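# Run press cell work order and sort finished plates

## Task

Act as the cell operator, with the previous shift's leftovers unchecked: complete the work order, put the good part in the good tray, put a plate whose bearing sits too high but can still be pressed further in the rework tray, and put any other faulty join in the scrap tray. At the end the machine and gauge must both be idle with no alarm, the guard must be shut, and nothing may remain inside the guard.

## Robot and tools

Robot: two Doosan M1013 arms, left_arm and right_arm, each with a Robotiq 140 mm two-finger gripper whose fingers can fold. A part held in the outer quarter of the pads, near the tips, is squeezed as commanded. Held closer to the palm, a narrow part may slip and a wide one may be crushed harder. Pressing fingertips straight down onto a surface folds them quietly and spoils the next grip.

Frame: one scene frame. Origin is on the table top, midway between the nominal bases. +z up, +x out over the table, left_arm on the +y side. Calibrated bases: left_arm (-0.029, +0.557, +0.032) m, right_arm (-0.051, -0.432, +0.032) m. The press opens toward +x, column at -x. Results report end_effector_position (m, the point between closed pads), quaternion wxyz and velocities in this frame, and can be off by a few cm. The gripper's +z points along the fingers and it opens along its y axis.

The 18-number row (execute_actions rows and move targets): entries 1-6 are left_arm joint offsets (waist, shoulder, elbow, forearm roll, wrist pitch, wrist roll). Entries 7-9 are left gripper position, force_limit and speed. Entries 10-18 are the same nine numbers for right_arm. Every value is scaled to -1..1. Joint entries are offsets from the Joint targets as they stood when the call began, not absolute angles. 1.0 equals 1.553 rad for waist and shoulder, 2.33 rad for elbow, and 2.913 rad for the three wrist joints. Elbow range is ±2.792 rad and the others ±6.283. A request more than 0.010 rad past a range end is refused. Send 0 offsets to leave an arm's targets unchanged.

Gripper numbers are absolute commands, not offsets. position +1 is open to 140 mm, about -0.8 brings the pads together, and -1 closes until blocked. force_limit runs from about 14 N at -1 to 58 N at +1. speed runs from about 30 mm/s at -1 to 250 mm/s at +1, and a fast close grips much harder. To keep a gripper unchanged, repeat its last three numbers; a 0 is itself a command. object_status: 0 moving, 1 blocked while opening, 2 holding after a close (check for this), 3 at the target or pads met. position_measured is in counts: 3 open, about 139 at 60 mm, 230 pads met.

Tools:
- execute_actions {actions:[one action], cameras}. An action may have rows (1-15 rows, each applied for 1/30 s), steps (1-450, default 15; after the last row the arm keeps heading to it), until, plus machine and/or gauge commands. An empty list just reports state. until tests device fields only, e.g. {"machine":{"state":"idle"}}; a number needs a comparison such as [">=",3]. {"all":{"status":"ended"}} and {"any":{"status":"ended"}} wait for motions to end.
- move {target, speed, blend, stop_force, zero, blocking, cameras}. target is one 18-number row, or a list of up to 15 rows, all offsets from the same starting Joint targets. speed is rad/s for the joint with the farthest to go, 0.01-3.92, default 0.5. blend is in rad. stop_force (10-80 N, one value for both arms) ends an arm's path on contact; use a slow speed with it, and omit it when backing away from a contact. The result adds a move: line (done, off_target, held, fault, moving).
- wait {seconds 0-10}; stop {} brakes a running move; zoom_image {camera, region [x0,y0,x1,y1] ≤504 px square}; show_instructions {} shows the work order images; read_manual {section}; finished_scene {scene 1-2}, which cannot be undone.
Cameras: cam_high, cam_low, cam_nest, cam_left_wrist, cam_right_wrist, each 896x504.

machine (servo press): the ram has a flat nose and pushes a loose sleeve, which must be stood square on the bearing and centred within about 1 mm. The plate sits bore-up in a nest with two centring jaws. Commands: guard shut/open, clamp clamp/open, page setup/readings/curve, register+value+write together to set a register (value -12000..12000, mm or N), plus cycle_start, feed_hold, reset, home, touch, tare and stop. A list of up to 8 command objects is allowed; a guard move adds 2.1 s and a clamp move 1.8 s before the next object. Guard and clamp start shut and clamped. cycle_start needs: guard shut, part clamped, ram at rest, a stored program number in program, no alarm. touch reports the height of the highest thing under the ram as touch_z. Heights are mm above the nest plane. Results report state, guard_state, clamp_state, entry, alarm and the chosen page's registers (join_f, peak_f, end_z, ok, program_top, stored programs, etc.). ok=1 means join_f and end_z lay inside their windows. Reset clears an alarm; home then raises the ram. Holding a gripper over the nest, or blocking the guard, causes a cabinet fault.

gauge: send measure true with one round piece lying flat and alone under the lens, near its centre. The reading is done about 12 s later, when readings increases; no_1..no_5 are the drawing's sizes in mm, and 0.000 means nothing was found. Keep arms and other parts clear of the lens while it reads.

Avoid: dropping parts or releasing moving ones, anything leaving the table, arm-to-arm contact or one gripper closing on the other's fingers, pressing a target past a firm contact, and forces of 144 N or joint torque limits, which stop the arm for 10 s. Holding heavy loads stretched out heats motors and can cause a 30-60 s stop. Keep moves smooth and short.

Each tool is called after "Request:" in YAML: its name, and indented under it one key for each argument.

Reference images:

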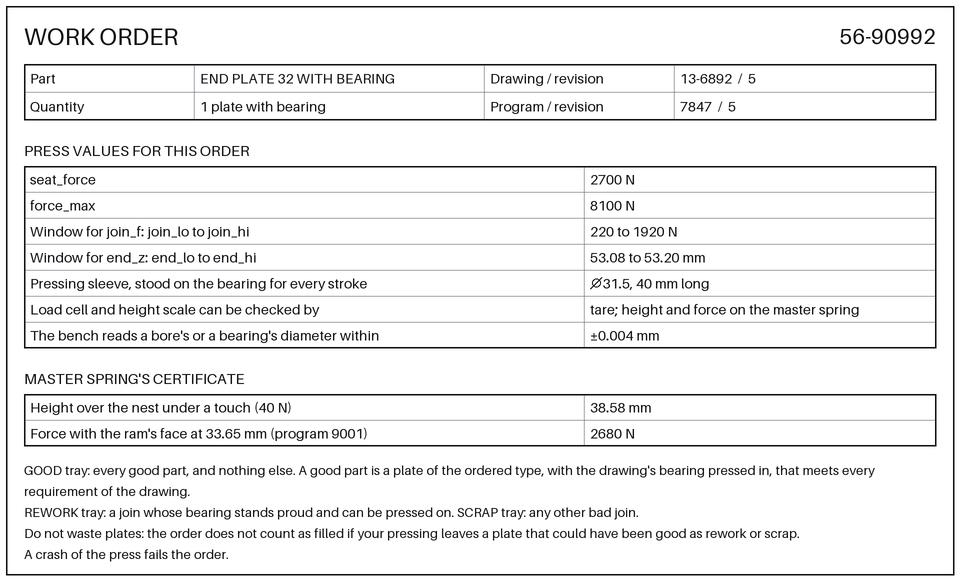

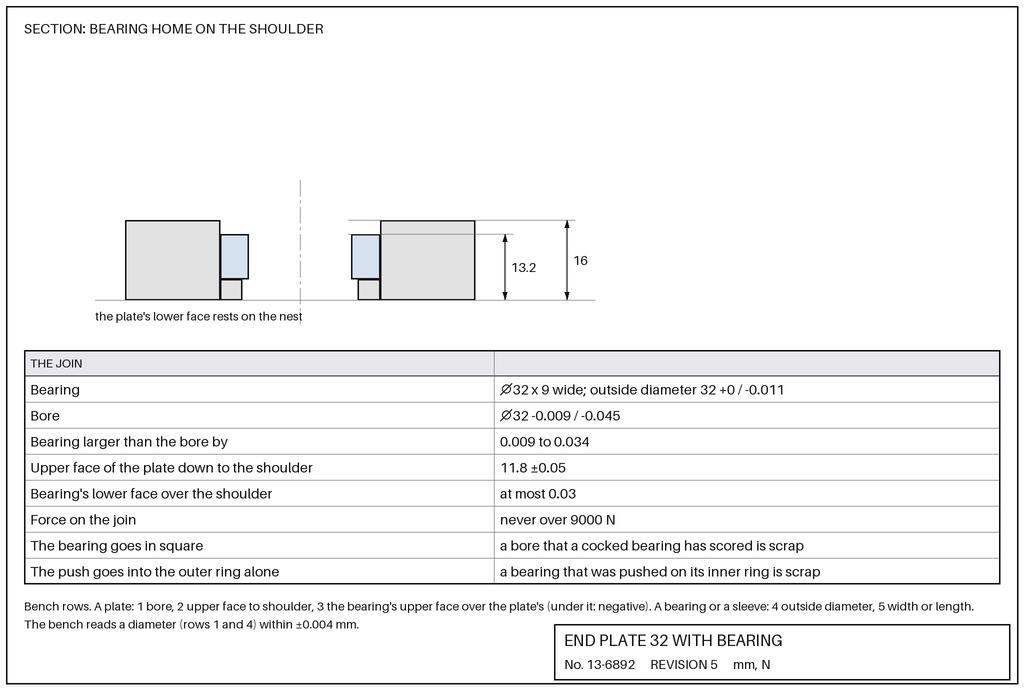

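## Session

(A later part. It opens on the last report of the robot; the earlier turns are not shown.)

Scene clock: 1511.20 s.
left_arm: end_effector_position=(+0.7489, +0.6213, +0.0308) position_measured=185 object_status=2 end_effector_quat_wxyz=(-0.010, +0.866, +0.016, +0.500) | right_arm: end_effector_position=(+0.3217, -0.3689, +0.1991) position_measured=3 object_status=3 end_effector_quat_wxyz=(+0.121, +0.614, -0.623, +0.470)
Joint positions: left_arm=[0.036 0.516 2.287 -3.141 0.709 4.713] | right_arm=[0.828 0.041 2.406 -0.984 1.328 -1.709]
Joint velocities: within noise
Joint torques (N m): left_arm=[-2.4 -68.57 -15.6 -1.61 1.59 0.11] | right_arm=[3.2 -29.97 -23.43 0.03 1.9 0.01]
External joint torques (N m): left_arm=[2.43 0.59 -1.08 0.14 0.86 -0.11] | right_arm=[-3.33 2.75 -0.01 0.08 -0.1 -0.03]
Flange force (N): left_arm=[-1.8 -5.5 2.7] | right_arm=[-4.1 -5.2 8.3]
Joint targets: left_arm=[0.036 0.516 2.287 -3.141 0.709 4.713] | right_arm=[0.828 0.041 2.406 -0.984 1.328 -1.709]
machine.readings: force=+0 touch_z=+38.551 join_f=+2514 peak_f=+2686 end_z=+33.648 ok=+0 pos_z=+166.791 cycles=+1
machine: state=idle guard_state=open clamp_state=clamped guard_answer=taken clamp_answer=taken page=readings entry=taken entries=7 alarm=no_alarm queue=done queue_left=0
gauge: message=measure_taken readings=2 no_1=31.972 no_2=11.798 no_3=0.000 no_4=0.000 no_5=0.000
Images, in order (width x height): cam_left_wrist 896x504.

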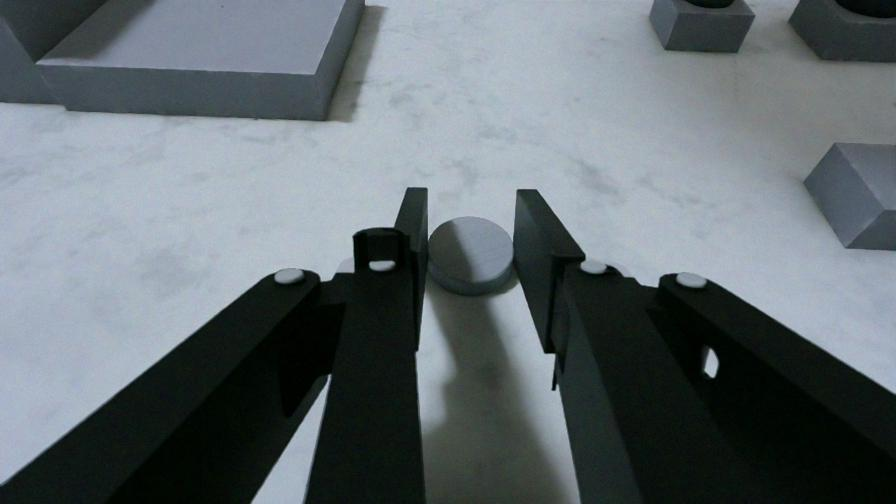

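Request:
move:
  target:
    - [0,-0.1117,-0.0082,0,-0.0661,0,-1,0,-1,0,0,0,0,0,0,1,1,1]
    - [0,-0.2782,0.0424,0,-0.1144,0,-1,0,-1,0,0,0,0,0,0,1,1,1]
    - [-0.0583,-0.1525,-0.1714,0.6840,0.1843,-0.3632,-1,0,-1,0,0,0,0,0,0,1,1,1]
  speed: [0.1,0.4,0.6]
  blend: [0.02,0.05,0]
  cameras: []

Request:
move:
  target:
    - [-0.1792,0.0803,0.0123,-0.0727,-0.0870,0.0292,-1,0,-1,0,0,0,0,0,0,1,1,1]
    - [-0.2417,0.1153,-0.0023,-0.0979,-0.1122,0.0326,-1,0,-1,0,0,0,0,0,0,1,1,1]
  speed: [0.3,0.12]
  blend: [0.02,0]
  cameras: ["cam_left_wrist","cam_nest"]

Scene clock: 1556.83 s.
left_arm: end_effector_position=(+0.6060, +0.2705, +0.3007) position_measured=185 object_status=2 end_effector_quat_wxyz=(+0.353, +0.612, -0.612, +0.354) | right_arm: end_effector_position=(+0.3217, -0.3689, +0.1991) position_measured=3 object_status=3 end_effector_quat_wxyz=(+0.121, +0.614, -0.623, +0.470)
Joint positions: left_arm=[-0.055 0.279 1.888 -1.149 1.246 3.655] | right_arm=[0.828 0.041 2.406 -0.984 1.328 -1.709]
Joint velocities: within noise
Joint torques (N m): left_arm=[-2.65 -64.69 -32.52 -0.89 1.27 0.11] | right_arm=[3.43 -30.31 -23.63 0.01 1.91 -0.11]
External joint torques (N m): left_arm=[2.66 2.84 -0.67 0.35 -0.08 -0.11] | right_arm=[-3.58 3.22 0.24 0.1 -0.11 0.09]
Flange force (N): left_arm=[-3.7 -5.6 -2.8] | right_arm=[-5.1 -5.1 9.4]
Joint targets: left_arm=[-0.055 0.279 1.888 -1.149 1.246 3.655] | right_arm=[0.828 0.041 2.406 -0.984 1.328 -1.709]
machine.readings: force=+0 touch_z=+38.551 join_f=+2514 peak_f=+2686 end_z=+33.648 ok=+0 pos_z=+166.791 cycles=+1
machine: state=idle guard_state=open clamp_state=clamped guard_answer=taken clamp_answer=taken page=readings entry=taken entries=7 alarm=no_alarm queue=done queue_left=0
gauge: message=measure_taken readings=2 no_1=31.972 no_2=11.798 no_3=0.000 no_4=0.000 no_5=0.000
move: done
No camera images: "cameras" was empty.

Scene clock: 1558.93 s.
left_arm: end_effector_position=(+0.6007, +0.0202, +0.1857) position_measured=185 object_status=2 end_effector_quat_wxyz=(+0.353, +0.612, -0.612, +0.354) | right_arm: end_effector_position=(+0.3217, -0.3689, +0.1991) position_measured=3 object_status=3 end_effector_quat_wxyz=(+0.121, +0.614, -0.623, +0.470)
Joint positions: left_arm=[-0.43 0.458 1.883 -1.434 0.92 3.75] | right_arm=[0.828 0.041 2.406 -0.984 1.328 -1.709]
Joint velocities: within noise
Joint torques (N m): left_arm=[-2.18 -78.35 -28.05 -1.39 1.43 0.07] | right_arm=[3.85 -30.2 -23.18 0.02 1.87 -0.01]
External joint torques (N m): left_arm=[2.36 2.94 -0.71 0.21 -0.03 -0.08] | right_arm=[-3.9 2.79 -0.19 0.1 -0.07 -0.01]
Flange force (N): left_arm=[-3.0 -6.4 0.1] | right_arm=[-3.9 -6.3 9.3]
Joint targets: left_arm=[-0.430 0.458 1.883 -1.434 0.920 3.750] | right_arm=[0.828 0.041 2.406 -0.984 1.328 -1.709]
machine.readings: force=+0 touch_z=+38.551 join_f=+2514 peak_f=+2686 end_z=+33.648 ok=+0 pos_z=+166.791 cycles=+1
machine: state=idle guard_state=open clamp_state=clamped guard_answer=taken clamp_answer=taken page=readings entry=taken entries=7 alarm=no_alarm queue=done queue_left=0
gauge: message=measure_taken readings=2 no_1=31.972 no_2=11.798 no_3=0.000 no_4=0.000 no_5=0.000
move: done
Images, in order (width x height): cam_nest 896x504, cam_left_wrist 896x504.

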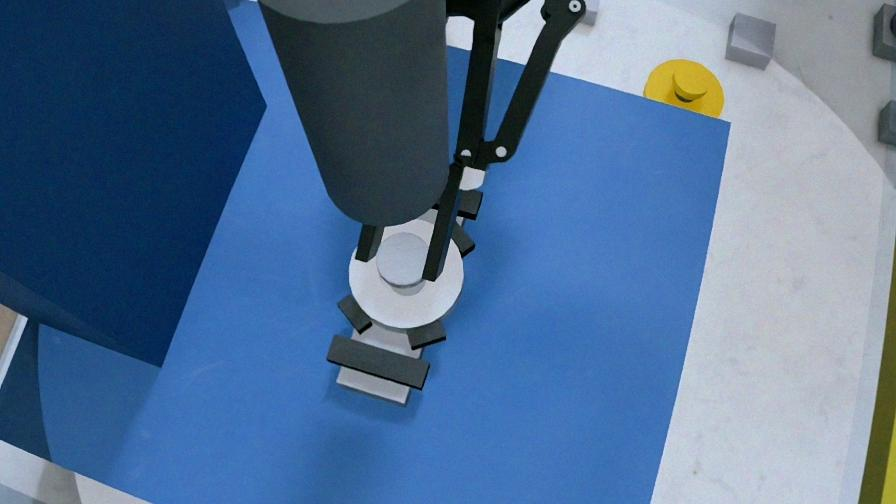

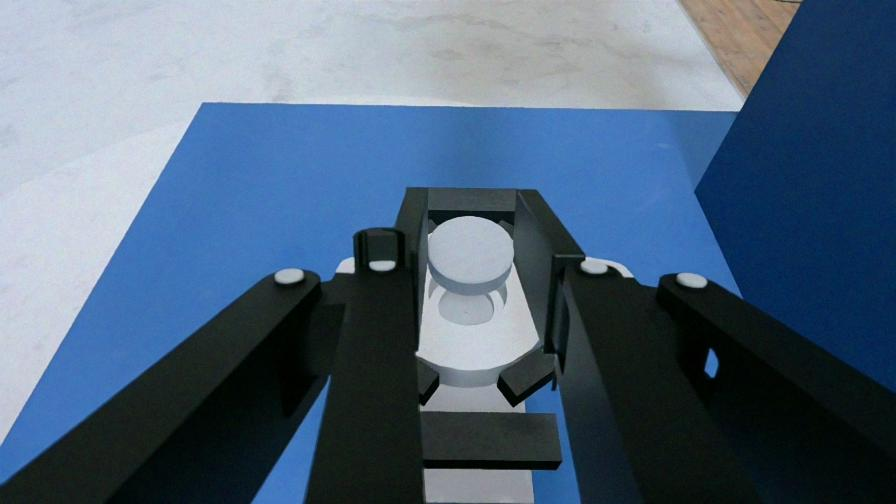

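Request:
move:
  target: [0,0.0122,0.0033,-0.0069,-0.0011,0.0113,-1,0,-1,0,0,0,0,0,0,1,1,1]
  speed: 0.03
  cameras: ["cam_left_wrist","cam_nest"]

Request:
zoom_image:
  camera: "cam_left_wrist"
  region: [380, 180, 560, 370]

Request:
zoom_image:
  camera: "cam_nest"
  region: [320, 200, 500, 360]

Scene clock: 1576.07 s.
left_arm: end_effector_position=(+0.6006, +0.0202, +0.1698) position_measured=185 object_status=2 end_effector_quat_wxyz=(+0.353, +0.612, -0.612, +0.354) | right_arm: end_effector_position=(+0.3217, -0.3689, +0.1991) position_measured=3 object_status=3 end_effector_quat_wxyz=(+0.121, +0.614, -0.623, +0.470)
Joint positions: left_arm=[-0.43 0.477 1.89 -1.454 0.916 3.783] | right_arm=[0.828 0.041 2.406 -0.984 1.328 -1.709]
Joint velocities: within noise
Joint torques (N m): left_arm=[-2.35 -79.15 -27.24 -1.36 1.49 0.13] | right_arm=[3.26 -30.18 -23.56 0.08 1.89 -0.11]
External joint torques (N m): left_arm=[2.49 3.26 -0.53 0.16 -0.02 -0.14] | right_arm=[-3.26 2.95 0.14 0.04 -0.1 0.08]
Flange force (N): left_arm=[-3.6 -6.4 0.3] | right_arm=[-4.8 -4.8 8.6]
Joint targets: left_arm=[-0.430 0.477 1.890 -1.454 0.916 3.783] | right_arm=[0.828 0.041 2.406 -0.984 1.328 -1.709]
machine.readings: force=+0 touch_z=+38.551 join_f=+2514 peak_f=+2686 end_z=+33.648 ok=+0 pos_z=+166.791 cycles=+1
machine: state=idle guard_state=open clamp_state=clamped guard_answer=taken clamp_answer=taken page=readings entry=taken entries=7 alarm=no_alarm queue=done queue_left=0
gauge: message=measure_taken readings=2 no_1=31.972 no_2=11.798 no_3=0.000 no_4=0.000 no_5=0.000
move: done
Images, in order (width x height): cam_nest 896x504, cam_left_wrist 896x504.

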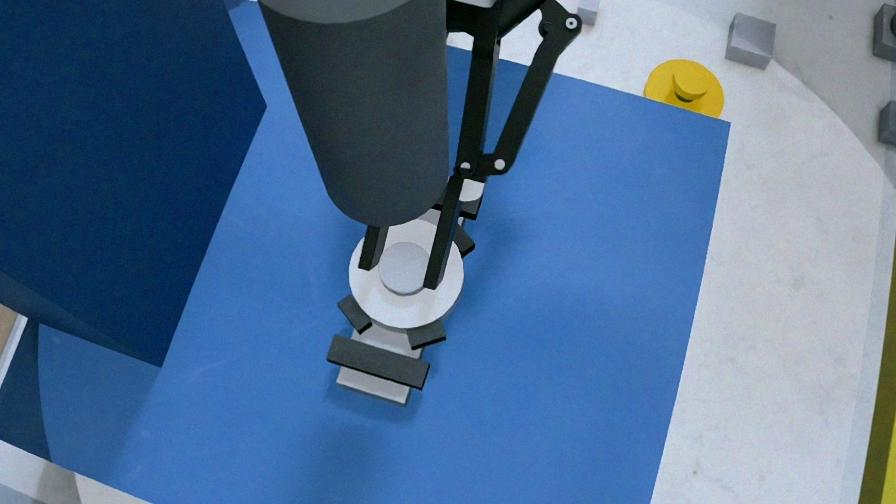

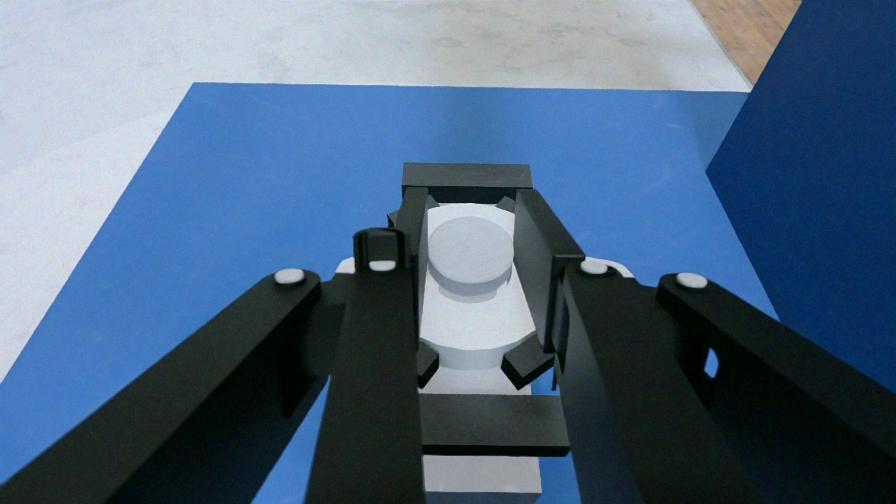

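Scaled by 2.653.

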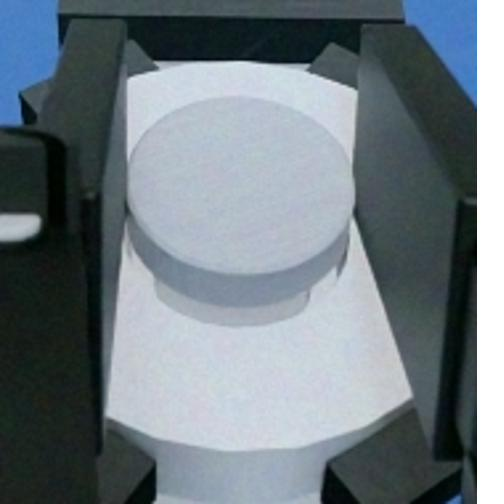

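Scaled by 2.800.

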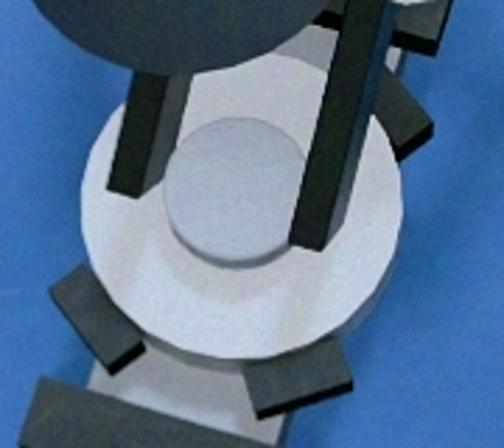

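Request:
move:
  target: [0,0.0063,0.0015,-0.0035,-0.0005,0.0058,-1,0,-1,0,0,0,0,0,0,1,1,1]
  speed: 0.01
  stop_force: 10
  cameras: ["cam_left_wrist","cam_nest"]

Request:
zoom_image:
  camera: "cam_left_wrist"
  region: [380, 180, 560, 370]

Request:
zoom_image:
  camera: "cam_nest"
  region: [320, 200, 500, 360]

Scene clock: 1617.77 s.
left_arm: end_effector_position=(+0.6007, +0.0202, +0.1659) position_measured=185 object_status=2 end_effector_quat_wxyz=(+0.353, +0.612, -0.612, +0.354) | right_arm: end_effector_position=(+0.3217, -0.3689, +0.1991) position_measured=3 object_status=3 end_effector_quat_wxyz=(+0.121, +0.614, -0.623, +0.470)
Joint positions: left_arm=[-0.43 0.482 1.892 -1.46 0.916 3.791] | right_arm=[0.828 0.041 2.406 -0.984 1.328 -1.709]
Joint velocities: within noise
Joint torques (N m): left_arm=[-9.26 -68.1 -24.98 -0.84 -0.61 0.08] | right_arm=[2.84 -29.72 -23.28 0.01 1.87 -0.07]
External joint torques (N m): left_arm=[9.28 -7.49 -2.43 -0.37 2.08 -0.08] | right_arm=[-3.01 2.36 -0.17 0.09 -0.07 0.05]
Flange force (N): left_arm=[1.2 -2.9 -18.6] | right_arm=[-3.6 -4.8 7.3]
Joint targets: left_arm=[-0.430 0.482 1.892 -1.459 0.916 3.791] | right_arm=[0.828 0.041 2.406 -0.984 1.328 -1.709]
machine.readings: force=+0 touch_z=+38.551 join_f=+2514 peak_f=+2686 end_z=+33.648 ok=+0 pos_z=+166.791 cycles=+1
machine: state=idle guard_state=open clamp_state=clamped guard_answer=taken clamp_answer=taken page=readings entry=taken entries=7 alarm=no_alarm queue=done queue_left=0
gauge: message=measure_taken readings=2 no_1=31.972 no_2=11.798 no_3=0.000 no_4=0.000 no_5=0.000
move: contact (left_arm)
Images, in order (width x height): cam_nest 896x504, cam_left_wrist 896x504.

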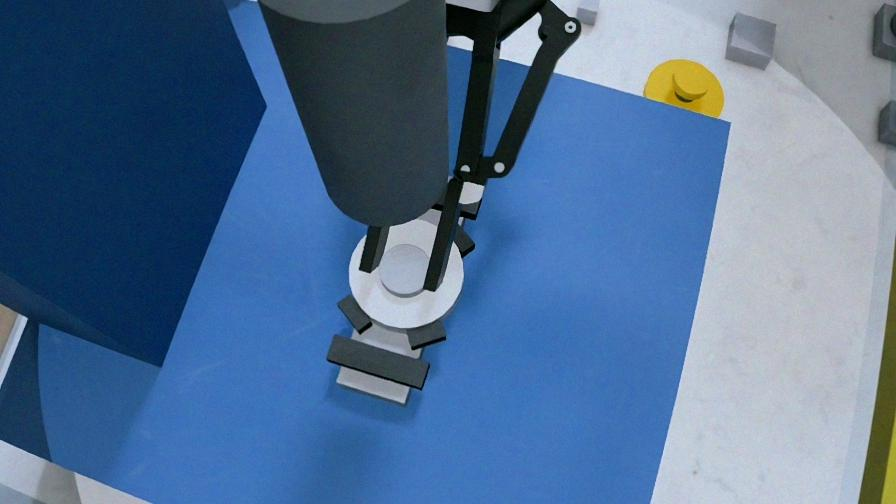

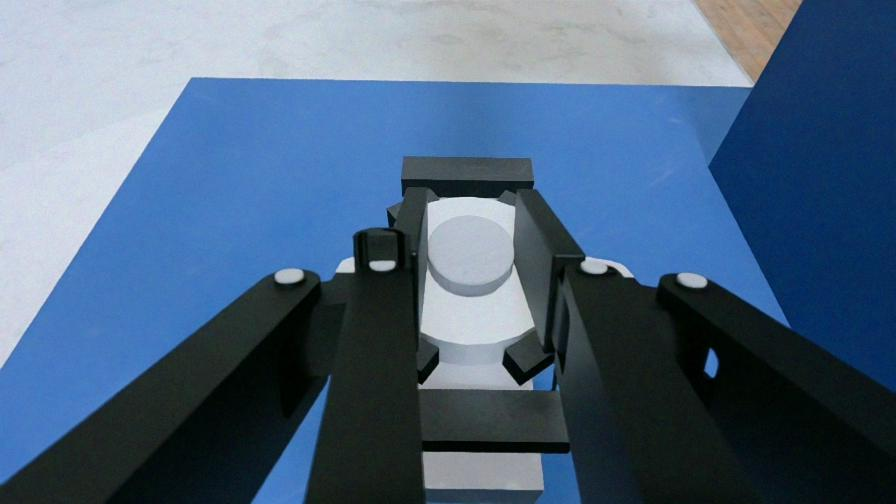

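Scaled by 2.653.

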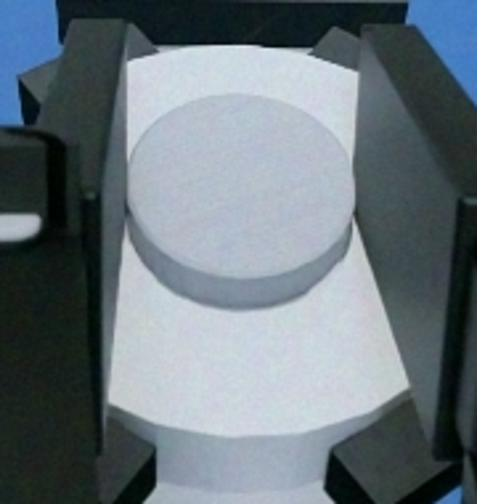

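Scaled by 2.800.

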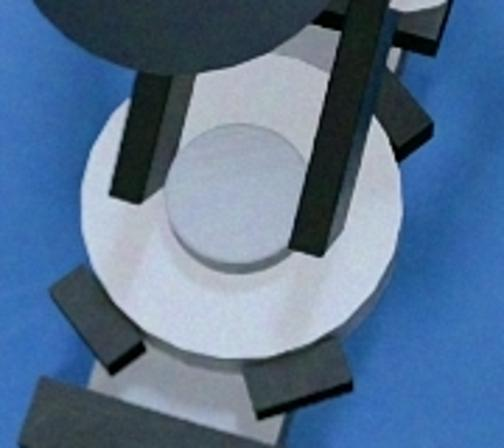

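Request:
execute_actions:
  actions:
    - {"rows":[[0,0,0,0,0,0,-0.2,0,-1,0,0,0,0,0,0,1,1,1]],"steps":50}
  cameras: ["cam_left_wrist","cam_nest"]

Request:
zoom_image:
  camera: "cam_left_wrist"
  region: [380, 180, 560, 370]

Request:
zoom_image:
  camera: "cam_nest"
  region: [320, 200, 500, 360]

Scene clock: 1633.97 s.
left_arm: end_effector_position=(+0.6006, +0.0202, +0.1659) position_measured=154 object_status=3 end_effector_quat_wxyz=(+0.353, +0.612, -0.612, +0.354) | right_arm: end_effector_position=(+0.3217, -0.3689, +0.1991) position_measured=3 object_status=3 end_effector_quat_wxyz=(+0.121, +0.614, -0.623, +0.470)
Joint positions: left_arm=[-0.43 0.482 1.892 -1.459 0.916 3.791] | right_arm=[0.828 0.041 2.406 -0.984 1.328 -1.709]
Joint velocities: within noise
Joint torques (N m): left_arm=[-2.81 -79.17 -26.77 -1.3 1.39 0.09] | right_arm=[3.25 -30.17 -23.43 -0.08 1.89 -0.04]
External joint torques (N m): left_arm=[2.94 3.23 -0.69 0.1 0.08 -0.09] | right_arm=[-3.39 3.1 -0.02 0.2 -0.09 0.02]
Flange force (N): left_arm=[-3.9 -6.9 -0.2] | right_arm=[-5.0 -5.3 8.4]
Joint targets: left_arm=[-0.430 0.482 1.892 -1.459 0.916 3.791] | right_arm=[0.828 0.041 2.406 -0.984 1.328 -1.709]
machine.readings: force=+0 touch_z=+38.551 join_f=+2514 peak_f=+2686 end_z=+33.648 ok=+0 pos_z=+166.791 cycles=+1
machine: state=idle guard_state=open clamp_state=clamped guard_answer=taken clamp_answer=taken page=readings entry=taken entries=7 alarm=no_alarm queue=done queue_left=0
gauge: message=measure_taken readings=2 no_1=31.972 no_2=11.798 no_3=0.000 no_4=0.000 no_5=0.000
Images, in order (width x height): cam_nest 896x504, cam_left_wrist 896x504.

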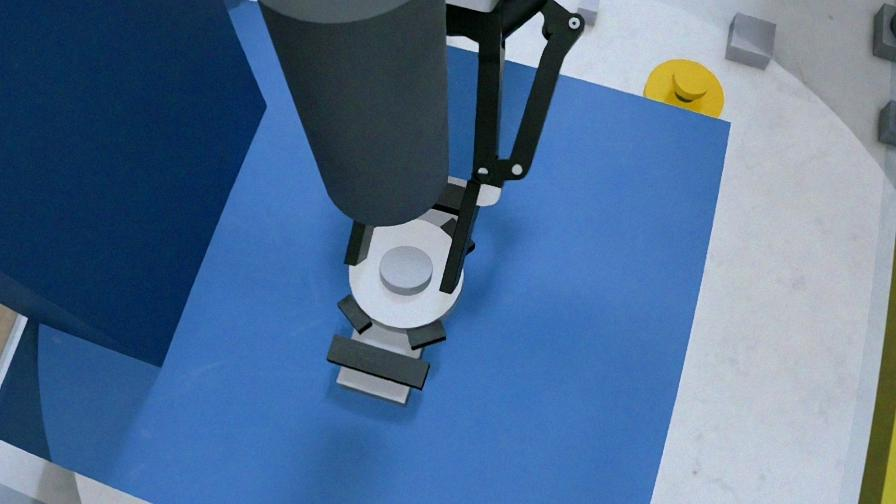

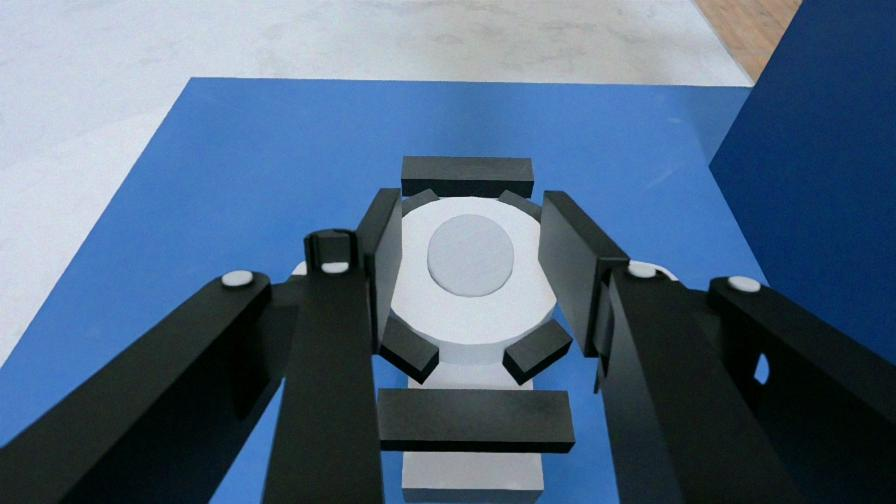

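Scaled by 2.653.

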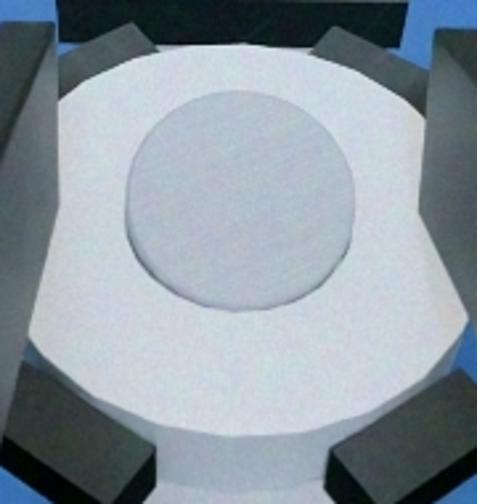

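Scaled by 2.800.

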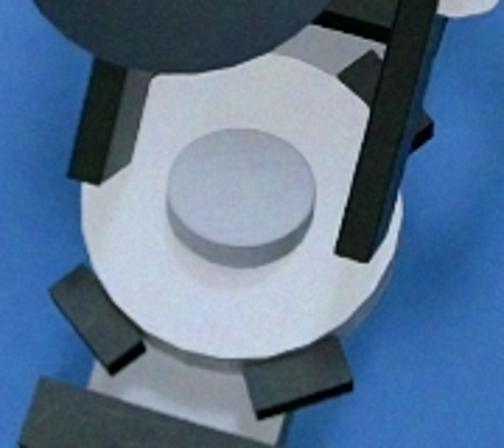

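Request:
zoom_image:
  camera: "cam_left_wrist"
  region: [420, 190, 525, 310]

Request:
zoom_image:
  camera: "cam_nest"
  region: [360, 230, 450, 320]

Scaled by 4.200.

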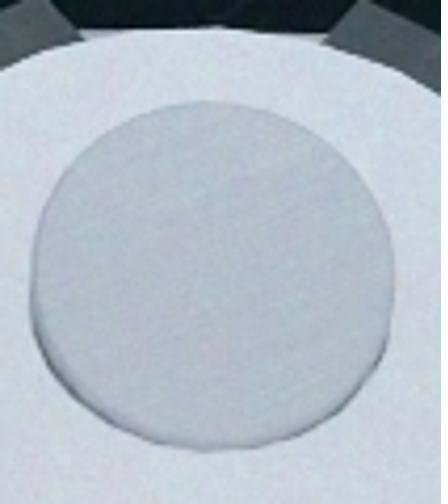

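Scaled by 5.600.

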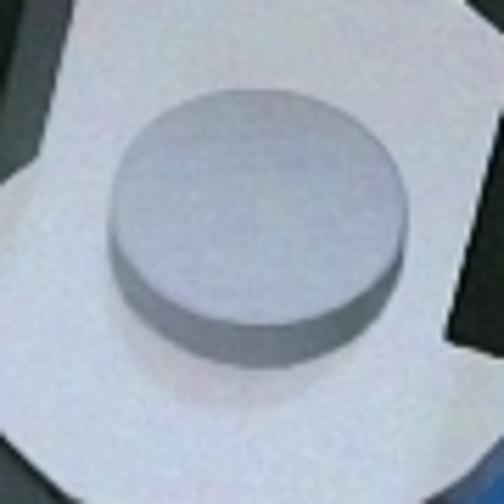

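Request:
zoom_image:
  camera: "cam_low"
  region: [560, 210, 640, 260]

This scene's latest camera images include none from cam_low. They are from: cam_nest, cam_left_wrist. cam_low's image comes with the result of a call that names it in "cameras".

Request:
move:
  target: [-0.0028,0.0024,-0.0007,-0.0015,-0.0013,0.0005,-0.2,-1,-1,0,0,0,0,0,0,1,1,1]
  speed: 0.02
  cameras: []

Request:
execute_actions:
  actions:
    - {"rows":[[0,0,0,0,0,0,-1,-1,-1,0,0,0,0,0,0,1,1,1]],"steps":80}
  cameras: ["cam_left_wrist","cam_nest"]

Request:
zoom_image:
  camera: "cam_left_wrist"
  region: [380, 180, 560, 370]

Request:
zoom_image:
  camera: "cam_nest"
  region: [320, 200, 500, 360]

Scene clock: 1675.37 s.
left_arm: end_effector_position=(+0.6008, +0.0170, +0.1639) position_measured=154 object_status=3 end_effector_quat_wxyz=(+0.353, +0.613, -0.612, +0.354) | right_arm: end_effector_position=(+0.3217, -0.3689, +0.1991) position_measured=3 object_status=3 end_effector_quat_wxyz=(+0.121, +0.614, -0.623, +0.470)
Joint positions: left_arm=[-0.435 0.486 1.89 -1.464 0.912 3.793] | right_arm=[0.828 0.041 2.406 -0.984 1.328 -1.709]
Joint velocities: within noise
Joint torques (N m): left_arm=[-3.82 -76.03 -25.55 -0.94 0.78 0.14] | right_arm=[3.36 -30.01 -23.51 0.01 1.87 -0.08]
External joint torques (N m): left_arm=[3.96 -0.55 -1.94 -0.27 0.7 -0.14] | right_arm=[-3.41 2.68 0.11 0.11 -0.07 0.06]
Flange force (N): left_arm=[-0.8 -5.8 -4.6] | right_arm=[-4.0 -5.0 8.5]
Joint targets: left_arm=[-0.435 0.486 1.890 -1.464 0.912 3.793] | right_arm=[0.828 0.041 2.406 -0.984 1.328 -1.709]
machine.readings: force=+0 touch_z=+38.551 join_f=+2514 peak_f=+2686 end_z=+33.648 ok=+0 pos_z=+166.791 cycles=+1
machine: state=idle guard_state=open clamp_state=clamped guard_answer=taken clamp_answer=taken page=readings entry=taken entries=7 alarm=no_alarm queue=done queue_left=0
gauge: message=measure_taken readings=2 no_1=31.972 no_2=11.798 no_3=0.000 no_4=0.000 no_5=0.000
move: done
No camera images: "cameras" was empty.

Scene clock: 1678.23 s.
left_arm: end_effector_position=(+0.6008, +0.0170, +0.1639) position_measured=183 object_status=2 end_effector_quat_wxyz=(+0.353, +0.613, -0.612, +0.354) | right_arm: end_effector_position=(+0.3217, -0.3689, +0.1991) position_measured=3 object_status=3 end_effector_quat_wxyz=(+0.121, +0.614, -0.623, +0.470)
Joint positions: left_arm=[-0.435 0.486 1.89 -1.464 0.912 3.793] | right_arm=[0.828 0.041 2.406 -0.984 1.328 -1.709]
Joint velocities: within noise
Joint torques (N m): left_arm=[-1 -54.33 -17.9 2.35 -6.3 0.16] | right_arm=[3.2 -29.8 -23.4 -0.03 1.88 -0.07]
External joint torques (N m): left_arm=[1.19 -22.32 -9.62 -3.57 7.79 -0.16] | right_arm=[-3.18 2.37 0.04 0.16 -0.08 0.04]
Flange force (N): left_arm=[20.6 4.8 -21.8] | right_arm=[-3.4 -4.7 7.8]
Joint targets: left_arm=[-0.435 0.486 1.890 -1.464 0.912 3.793] | right_arm=[0.828 0.041 2.406 -0.984 1.328 -1.709]
machine.readings: force=+0 touch_z=+38.551 join_f=+2514 peak_f=+2686 end_z=+33.648 ok=+0 pos_z=+166.791 cycles=+1
machine: state=idle guard_state=open clamp_state=clamped guard_answer=taken clamp_answer=taken page=readings entry=taken entries=7 alarm=no_alarm queue=done queue_left=0
gauge: message=measure_taken readings=2 no_1=31.972 no_2=11.798 no_3=0.000 no_4=0.000 no_5=0.000
Images, in order (width x height): cam_nest 896x504, cam_left_wrist 896x504.

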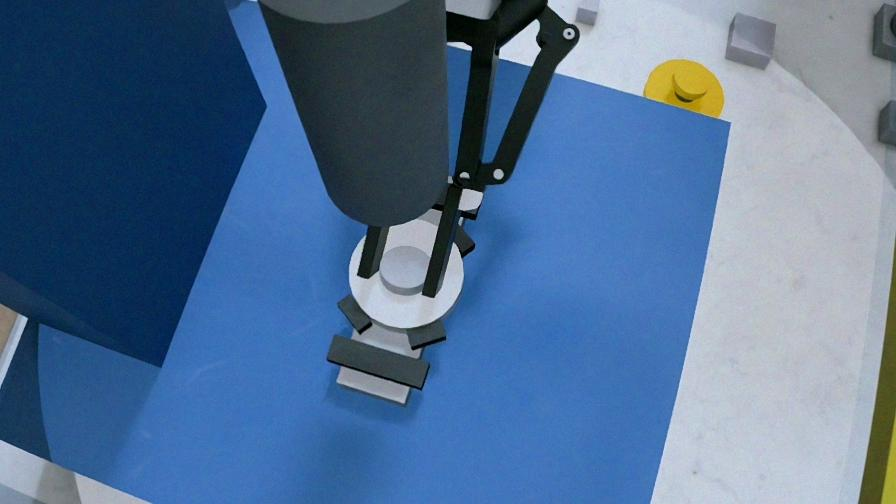

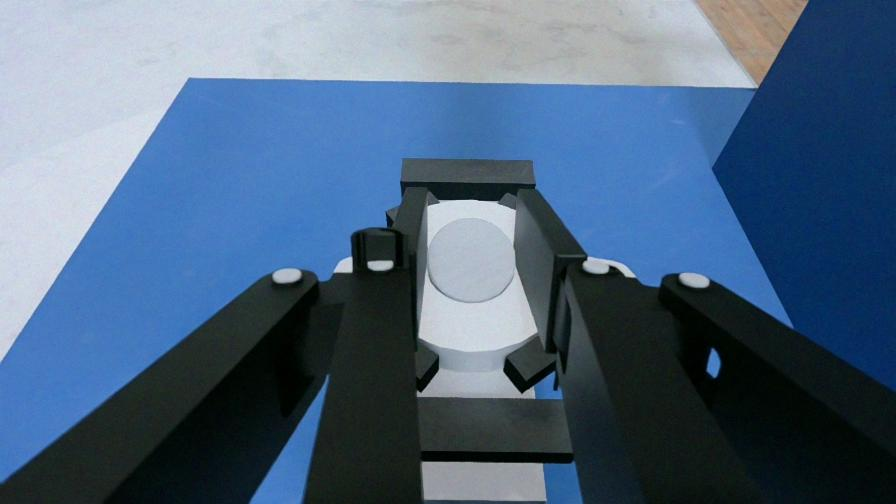

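Scaled by 2.653.

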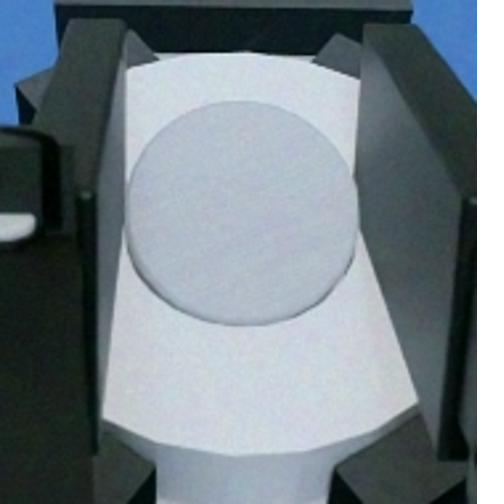

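Scaled by 2.800.

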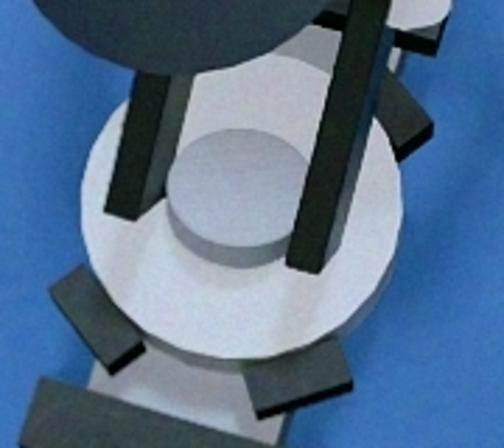

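Request:
move:
  target: [0,-0.0153,-0.0041,0.0086,0.0014,-0.0141,-1,-1,-1,0,0,0,0,0,0,1,1,1]
  speed: 0.02
  cameras: ["cam_left_wrist","cam_nest"]

Request:
zoom_image:
  camera: "cam_left_wrist"
  region: [380, 180, 560, 370]

Request:
zoom_image:
  camera: "cam_nest"
  region: [320, 200, 500, 360]

Scene clock: 1690.23 s.
left_arm: end_effector_position=(+0.6009, +0.0169, +0.1838) position_measured=183 object_status=2 end_effector_quat_wxyz=(+0.353, +0.613, -0.612, +0.354) | right_arm: end_effector_position=(+0.3217, -0.3689, +0.1991) position_measured=3 object_status=3 end_effector_quat_wxyz=(+0.121, +0.614, -0.623, +0.470)
Joint positions: left_arm=[-0.435 0.462 1.881 -1.439 0.916 3.752] | right_arm=[0.828 0.041 2.406 -0.984 1.328 -1.709]
Joint velocities: within noise
Joint torques (N m): left_arm=[-2.35 -78.45 -27.87 -1.33 1.34 0.08] | right_arm=[3.18 -30.2 -23.05 0 1.95 -0.05]
External joint torques (N m): left_arm=[2.46 2.93 -0.73 0.15 0.07 -0.09] | right_arm=[-3.3 2.95 -0.37 0.12 -0.15 0.02]
Flange force (N): left_arm=[-3.1 -6.5 0.0] | right_arm=[-4.9 -5.7 8.1]
Joint targets: left_arm=[-0.435 0.462 1.881 -1.439 0.916 3.752] | right_arm=[0.828 0.041 2.406 -0.984 1.328 -1.709]
machine.readings: force=+0 touch_z=+38.551 join_f=+2514 peak_f=+2686 end_z=+33.648 ok=+0 pos_z=+166.791 cycles=+1
machine: state=idle guard_state=open clamp_state=clamped guard_answer=taken clamp_answer=taken page=readings entry=taken entries=7 alarm=no_alarm queue=done queue_left=0
gauge: message=measure_taken readings=2 no_1=31.972 no_2=11.798 no_3=0.000 no_4=0.000 no_5=0.000
move: done
Images, in order (width x height): cam_nest 896x504, cam_left_wrist 896x504.

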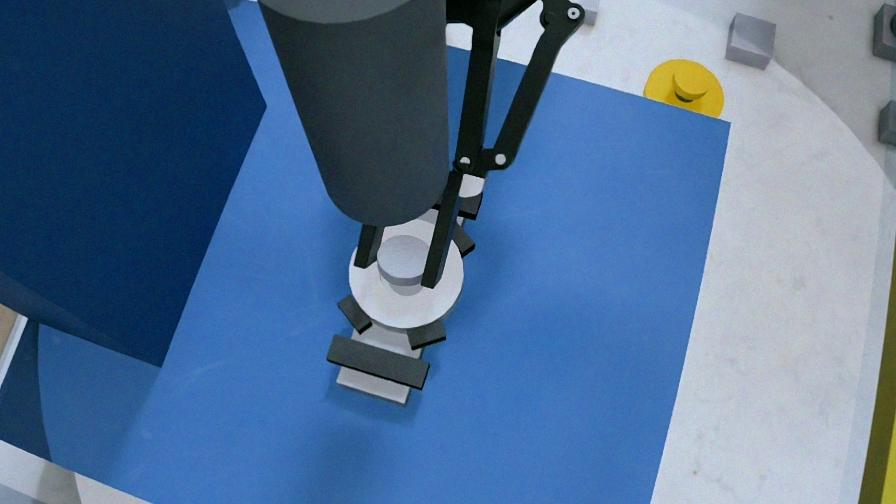

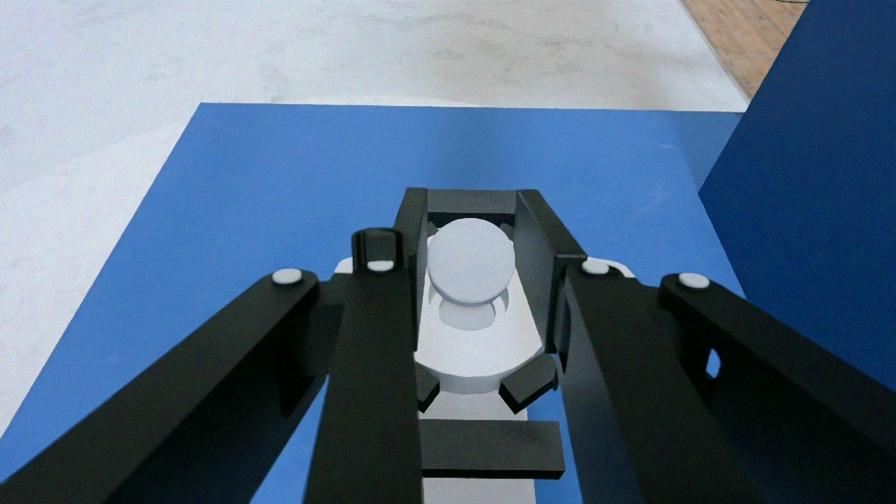

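Scaled by 2.653.

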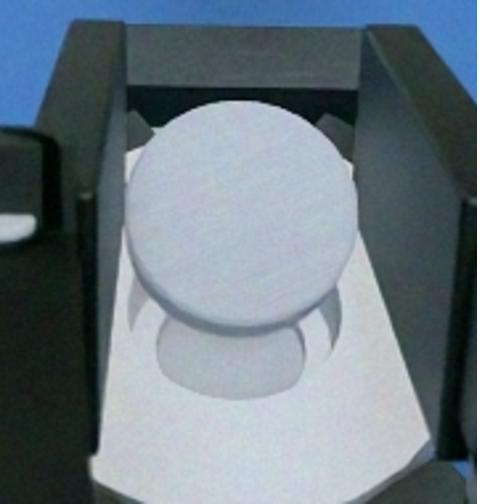

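Scaled by 2.800.

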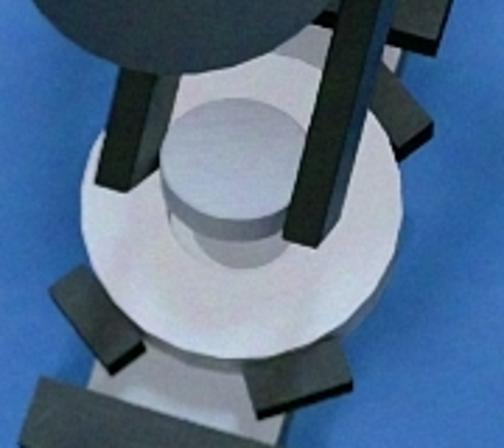

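Request:
move:
  target:
    - [0.1345,0.0249,-0.0406,0.0538,0.0554,-0.0093,-1,-1,-1,0,0,0,0,0,0,1,1,1]
    - [0.1345,0.0604,-0.0313,0.0399,0.0485,0.0196,-1,-1,-1,0,0,0,0,0,0,1,1,1]
  speed: [0.15,0.1]
  cameras: ["cam_left_wrist"]

Request:
move:
  target: [0,0.0096,0.0020,-0.0037,-0.0016,0.0075,-1,-1,-1,0,0,0,0,0,0,1,1,1]
  speed: 0.01
  stop_force: 20
  cameras: ["cam_left_wrist"]

Scene clock: 1725.17 s.
left_arm: end_effector_position=(+0.6809, +0.1436, +0.1471) position_measured=183 object_status=2 end_effector_quat_wxyz=(+0.353, +0.613, -0.612, +0.354) | right_arm: end_effector_position=(+0.3217, -0.3689, +0.1991) position_measured=3 object_status=3 end_effector_quat_wxyz=(+0.121, +0.614, -0.623, +0.470)
Joint positions: left_arm=[-0.226 0.556 1.808 -1.323 1.057 3.809] | right_arm=[0.828 0.041 2.406 -0.984 1.328 -1.709]
Joint velocities: within noise
Joint torques (N m): left_arm=[-2.68 -86 -26.87 -1.08 1.54 -0.05] | right_arm=[3.74 -30.05 -23.23 0.02 1.88 -0.04]
External joint torques (N m): left_arm=[2.72 3.18 -0.71 0.15 -0.02 0.05] | right_arm=[-3.77 2.76 -0.18 0.1 -0.09 0.02]
Flange force (N): left_arm=[-4.4 -6.0 -0.8] | right_arm=[-4.0 -6.0 9.1]
Joint targets: left_arm=[-0.226 0.556 1.808 -1.323 1.057 3.809] | right_arm=[0.828 0.041 2.406 -0.984 1.328 -1.709]
machine.readings: force=+0 touch_z=+38.551 join_f=+2514 peak_f=+2686 end_z=+33.648 ok=+0 pos_z=+166.791 cycles=+1
machine: state=idle guard_state=open clamp_state=clamped guard_answer=taken clamp_answer=taken page=readings entry=taken entries=7 alarm=no_alarm queue=done queue_left=0
gauge: message=measure_taken readings=2 no_1=31.972 no_2=11.798 no_3=0.000 no_4=0.000 no_5=0.000
move: done
Images, in order (width x height): cam_left_wrist 896x504.

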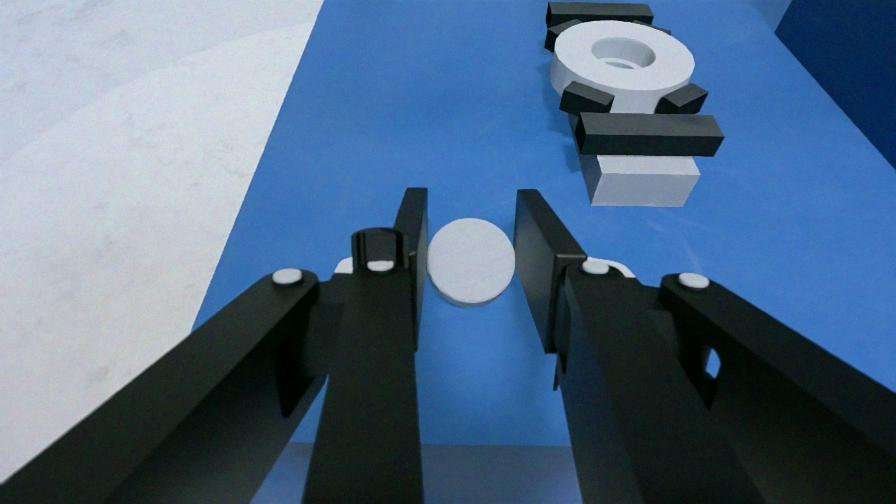

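Scene clock: 1728.00 s.
left_arm: end_effector_position=(+0.6809, +0.1436, +0.1345) position_measured=183 object_status=2 end_effector_quat_wxyz=(+0.353, +0.613, -0.612, +0.354) | right_arm: end_effector_position=(+0.3217, -0.3689, +0.1991) position_measured=3 object_status=3 end_effector_quat_wxyz=(+0.121, +0.614, -0.623, +0.470)
Joint positions: left_arm=[-0.226 0.571 1.813 -1.333 1.053 3.831] | right_arm=[0.828 0.041 2.406 -0.984 1.328 -1.709]
Joint velocities: within noise
Joint torques (N m): left_arm=[-1.93 -84.34 -24.84 -0.4 0.99 0.11] | right_arm=[3.05 -29.83 -23.29 0.01 1.85 -0.14]
External joint torques (N m): left_arm=[2.19 0.08 -2.23 -0.54 0.58 -0.11] | right_arm=[-3.08 2.25 -0.11 0.11 -0.04 0.11]
Flange force (N): left_arm=[-0.6 -5.4 -2.2] | right_arm=[-3.4 -4.7 7.4]
Joint targets: left_arm=[-0.226 0.571 1.813 -1.333 1.053 3.831] | right_arm=[0.828 0.041 2.406 -0.984 1.328 -1.709]
machine.readings: force=+0 touch_z=+38.551 join_f=+2514 peak_f=+2686 end_z=+33.648 ok=+0 pos_z=+166.791 cycles=+1
machine: state=idle guard_state=open clamp_state=clamped guard_answer=taken clamp_answer=taken page=readings entry=taken entries=7 alarm=no_alarm queue=done queue_left=0
gauge: message=measure_taken readings=2 no_1=31.972 no_2=11.798 no_3=0.000 no_4=0.000 no_5=0.000
move: done
Images, in order (width x height): cam_left_wrist 896x504.

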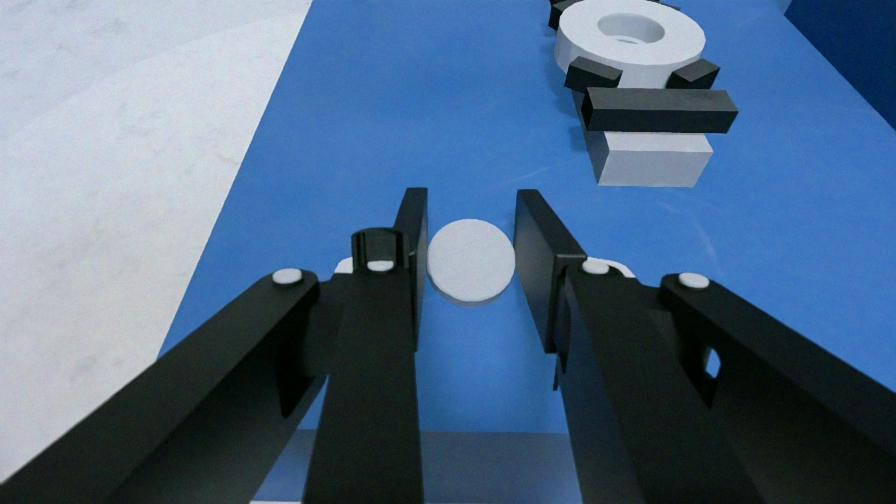

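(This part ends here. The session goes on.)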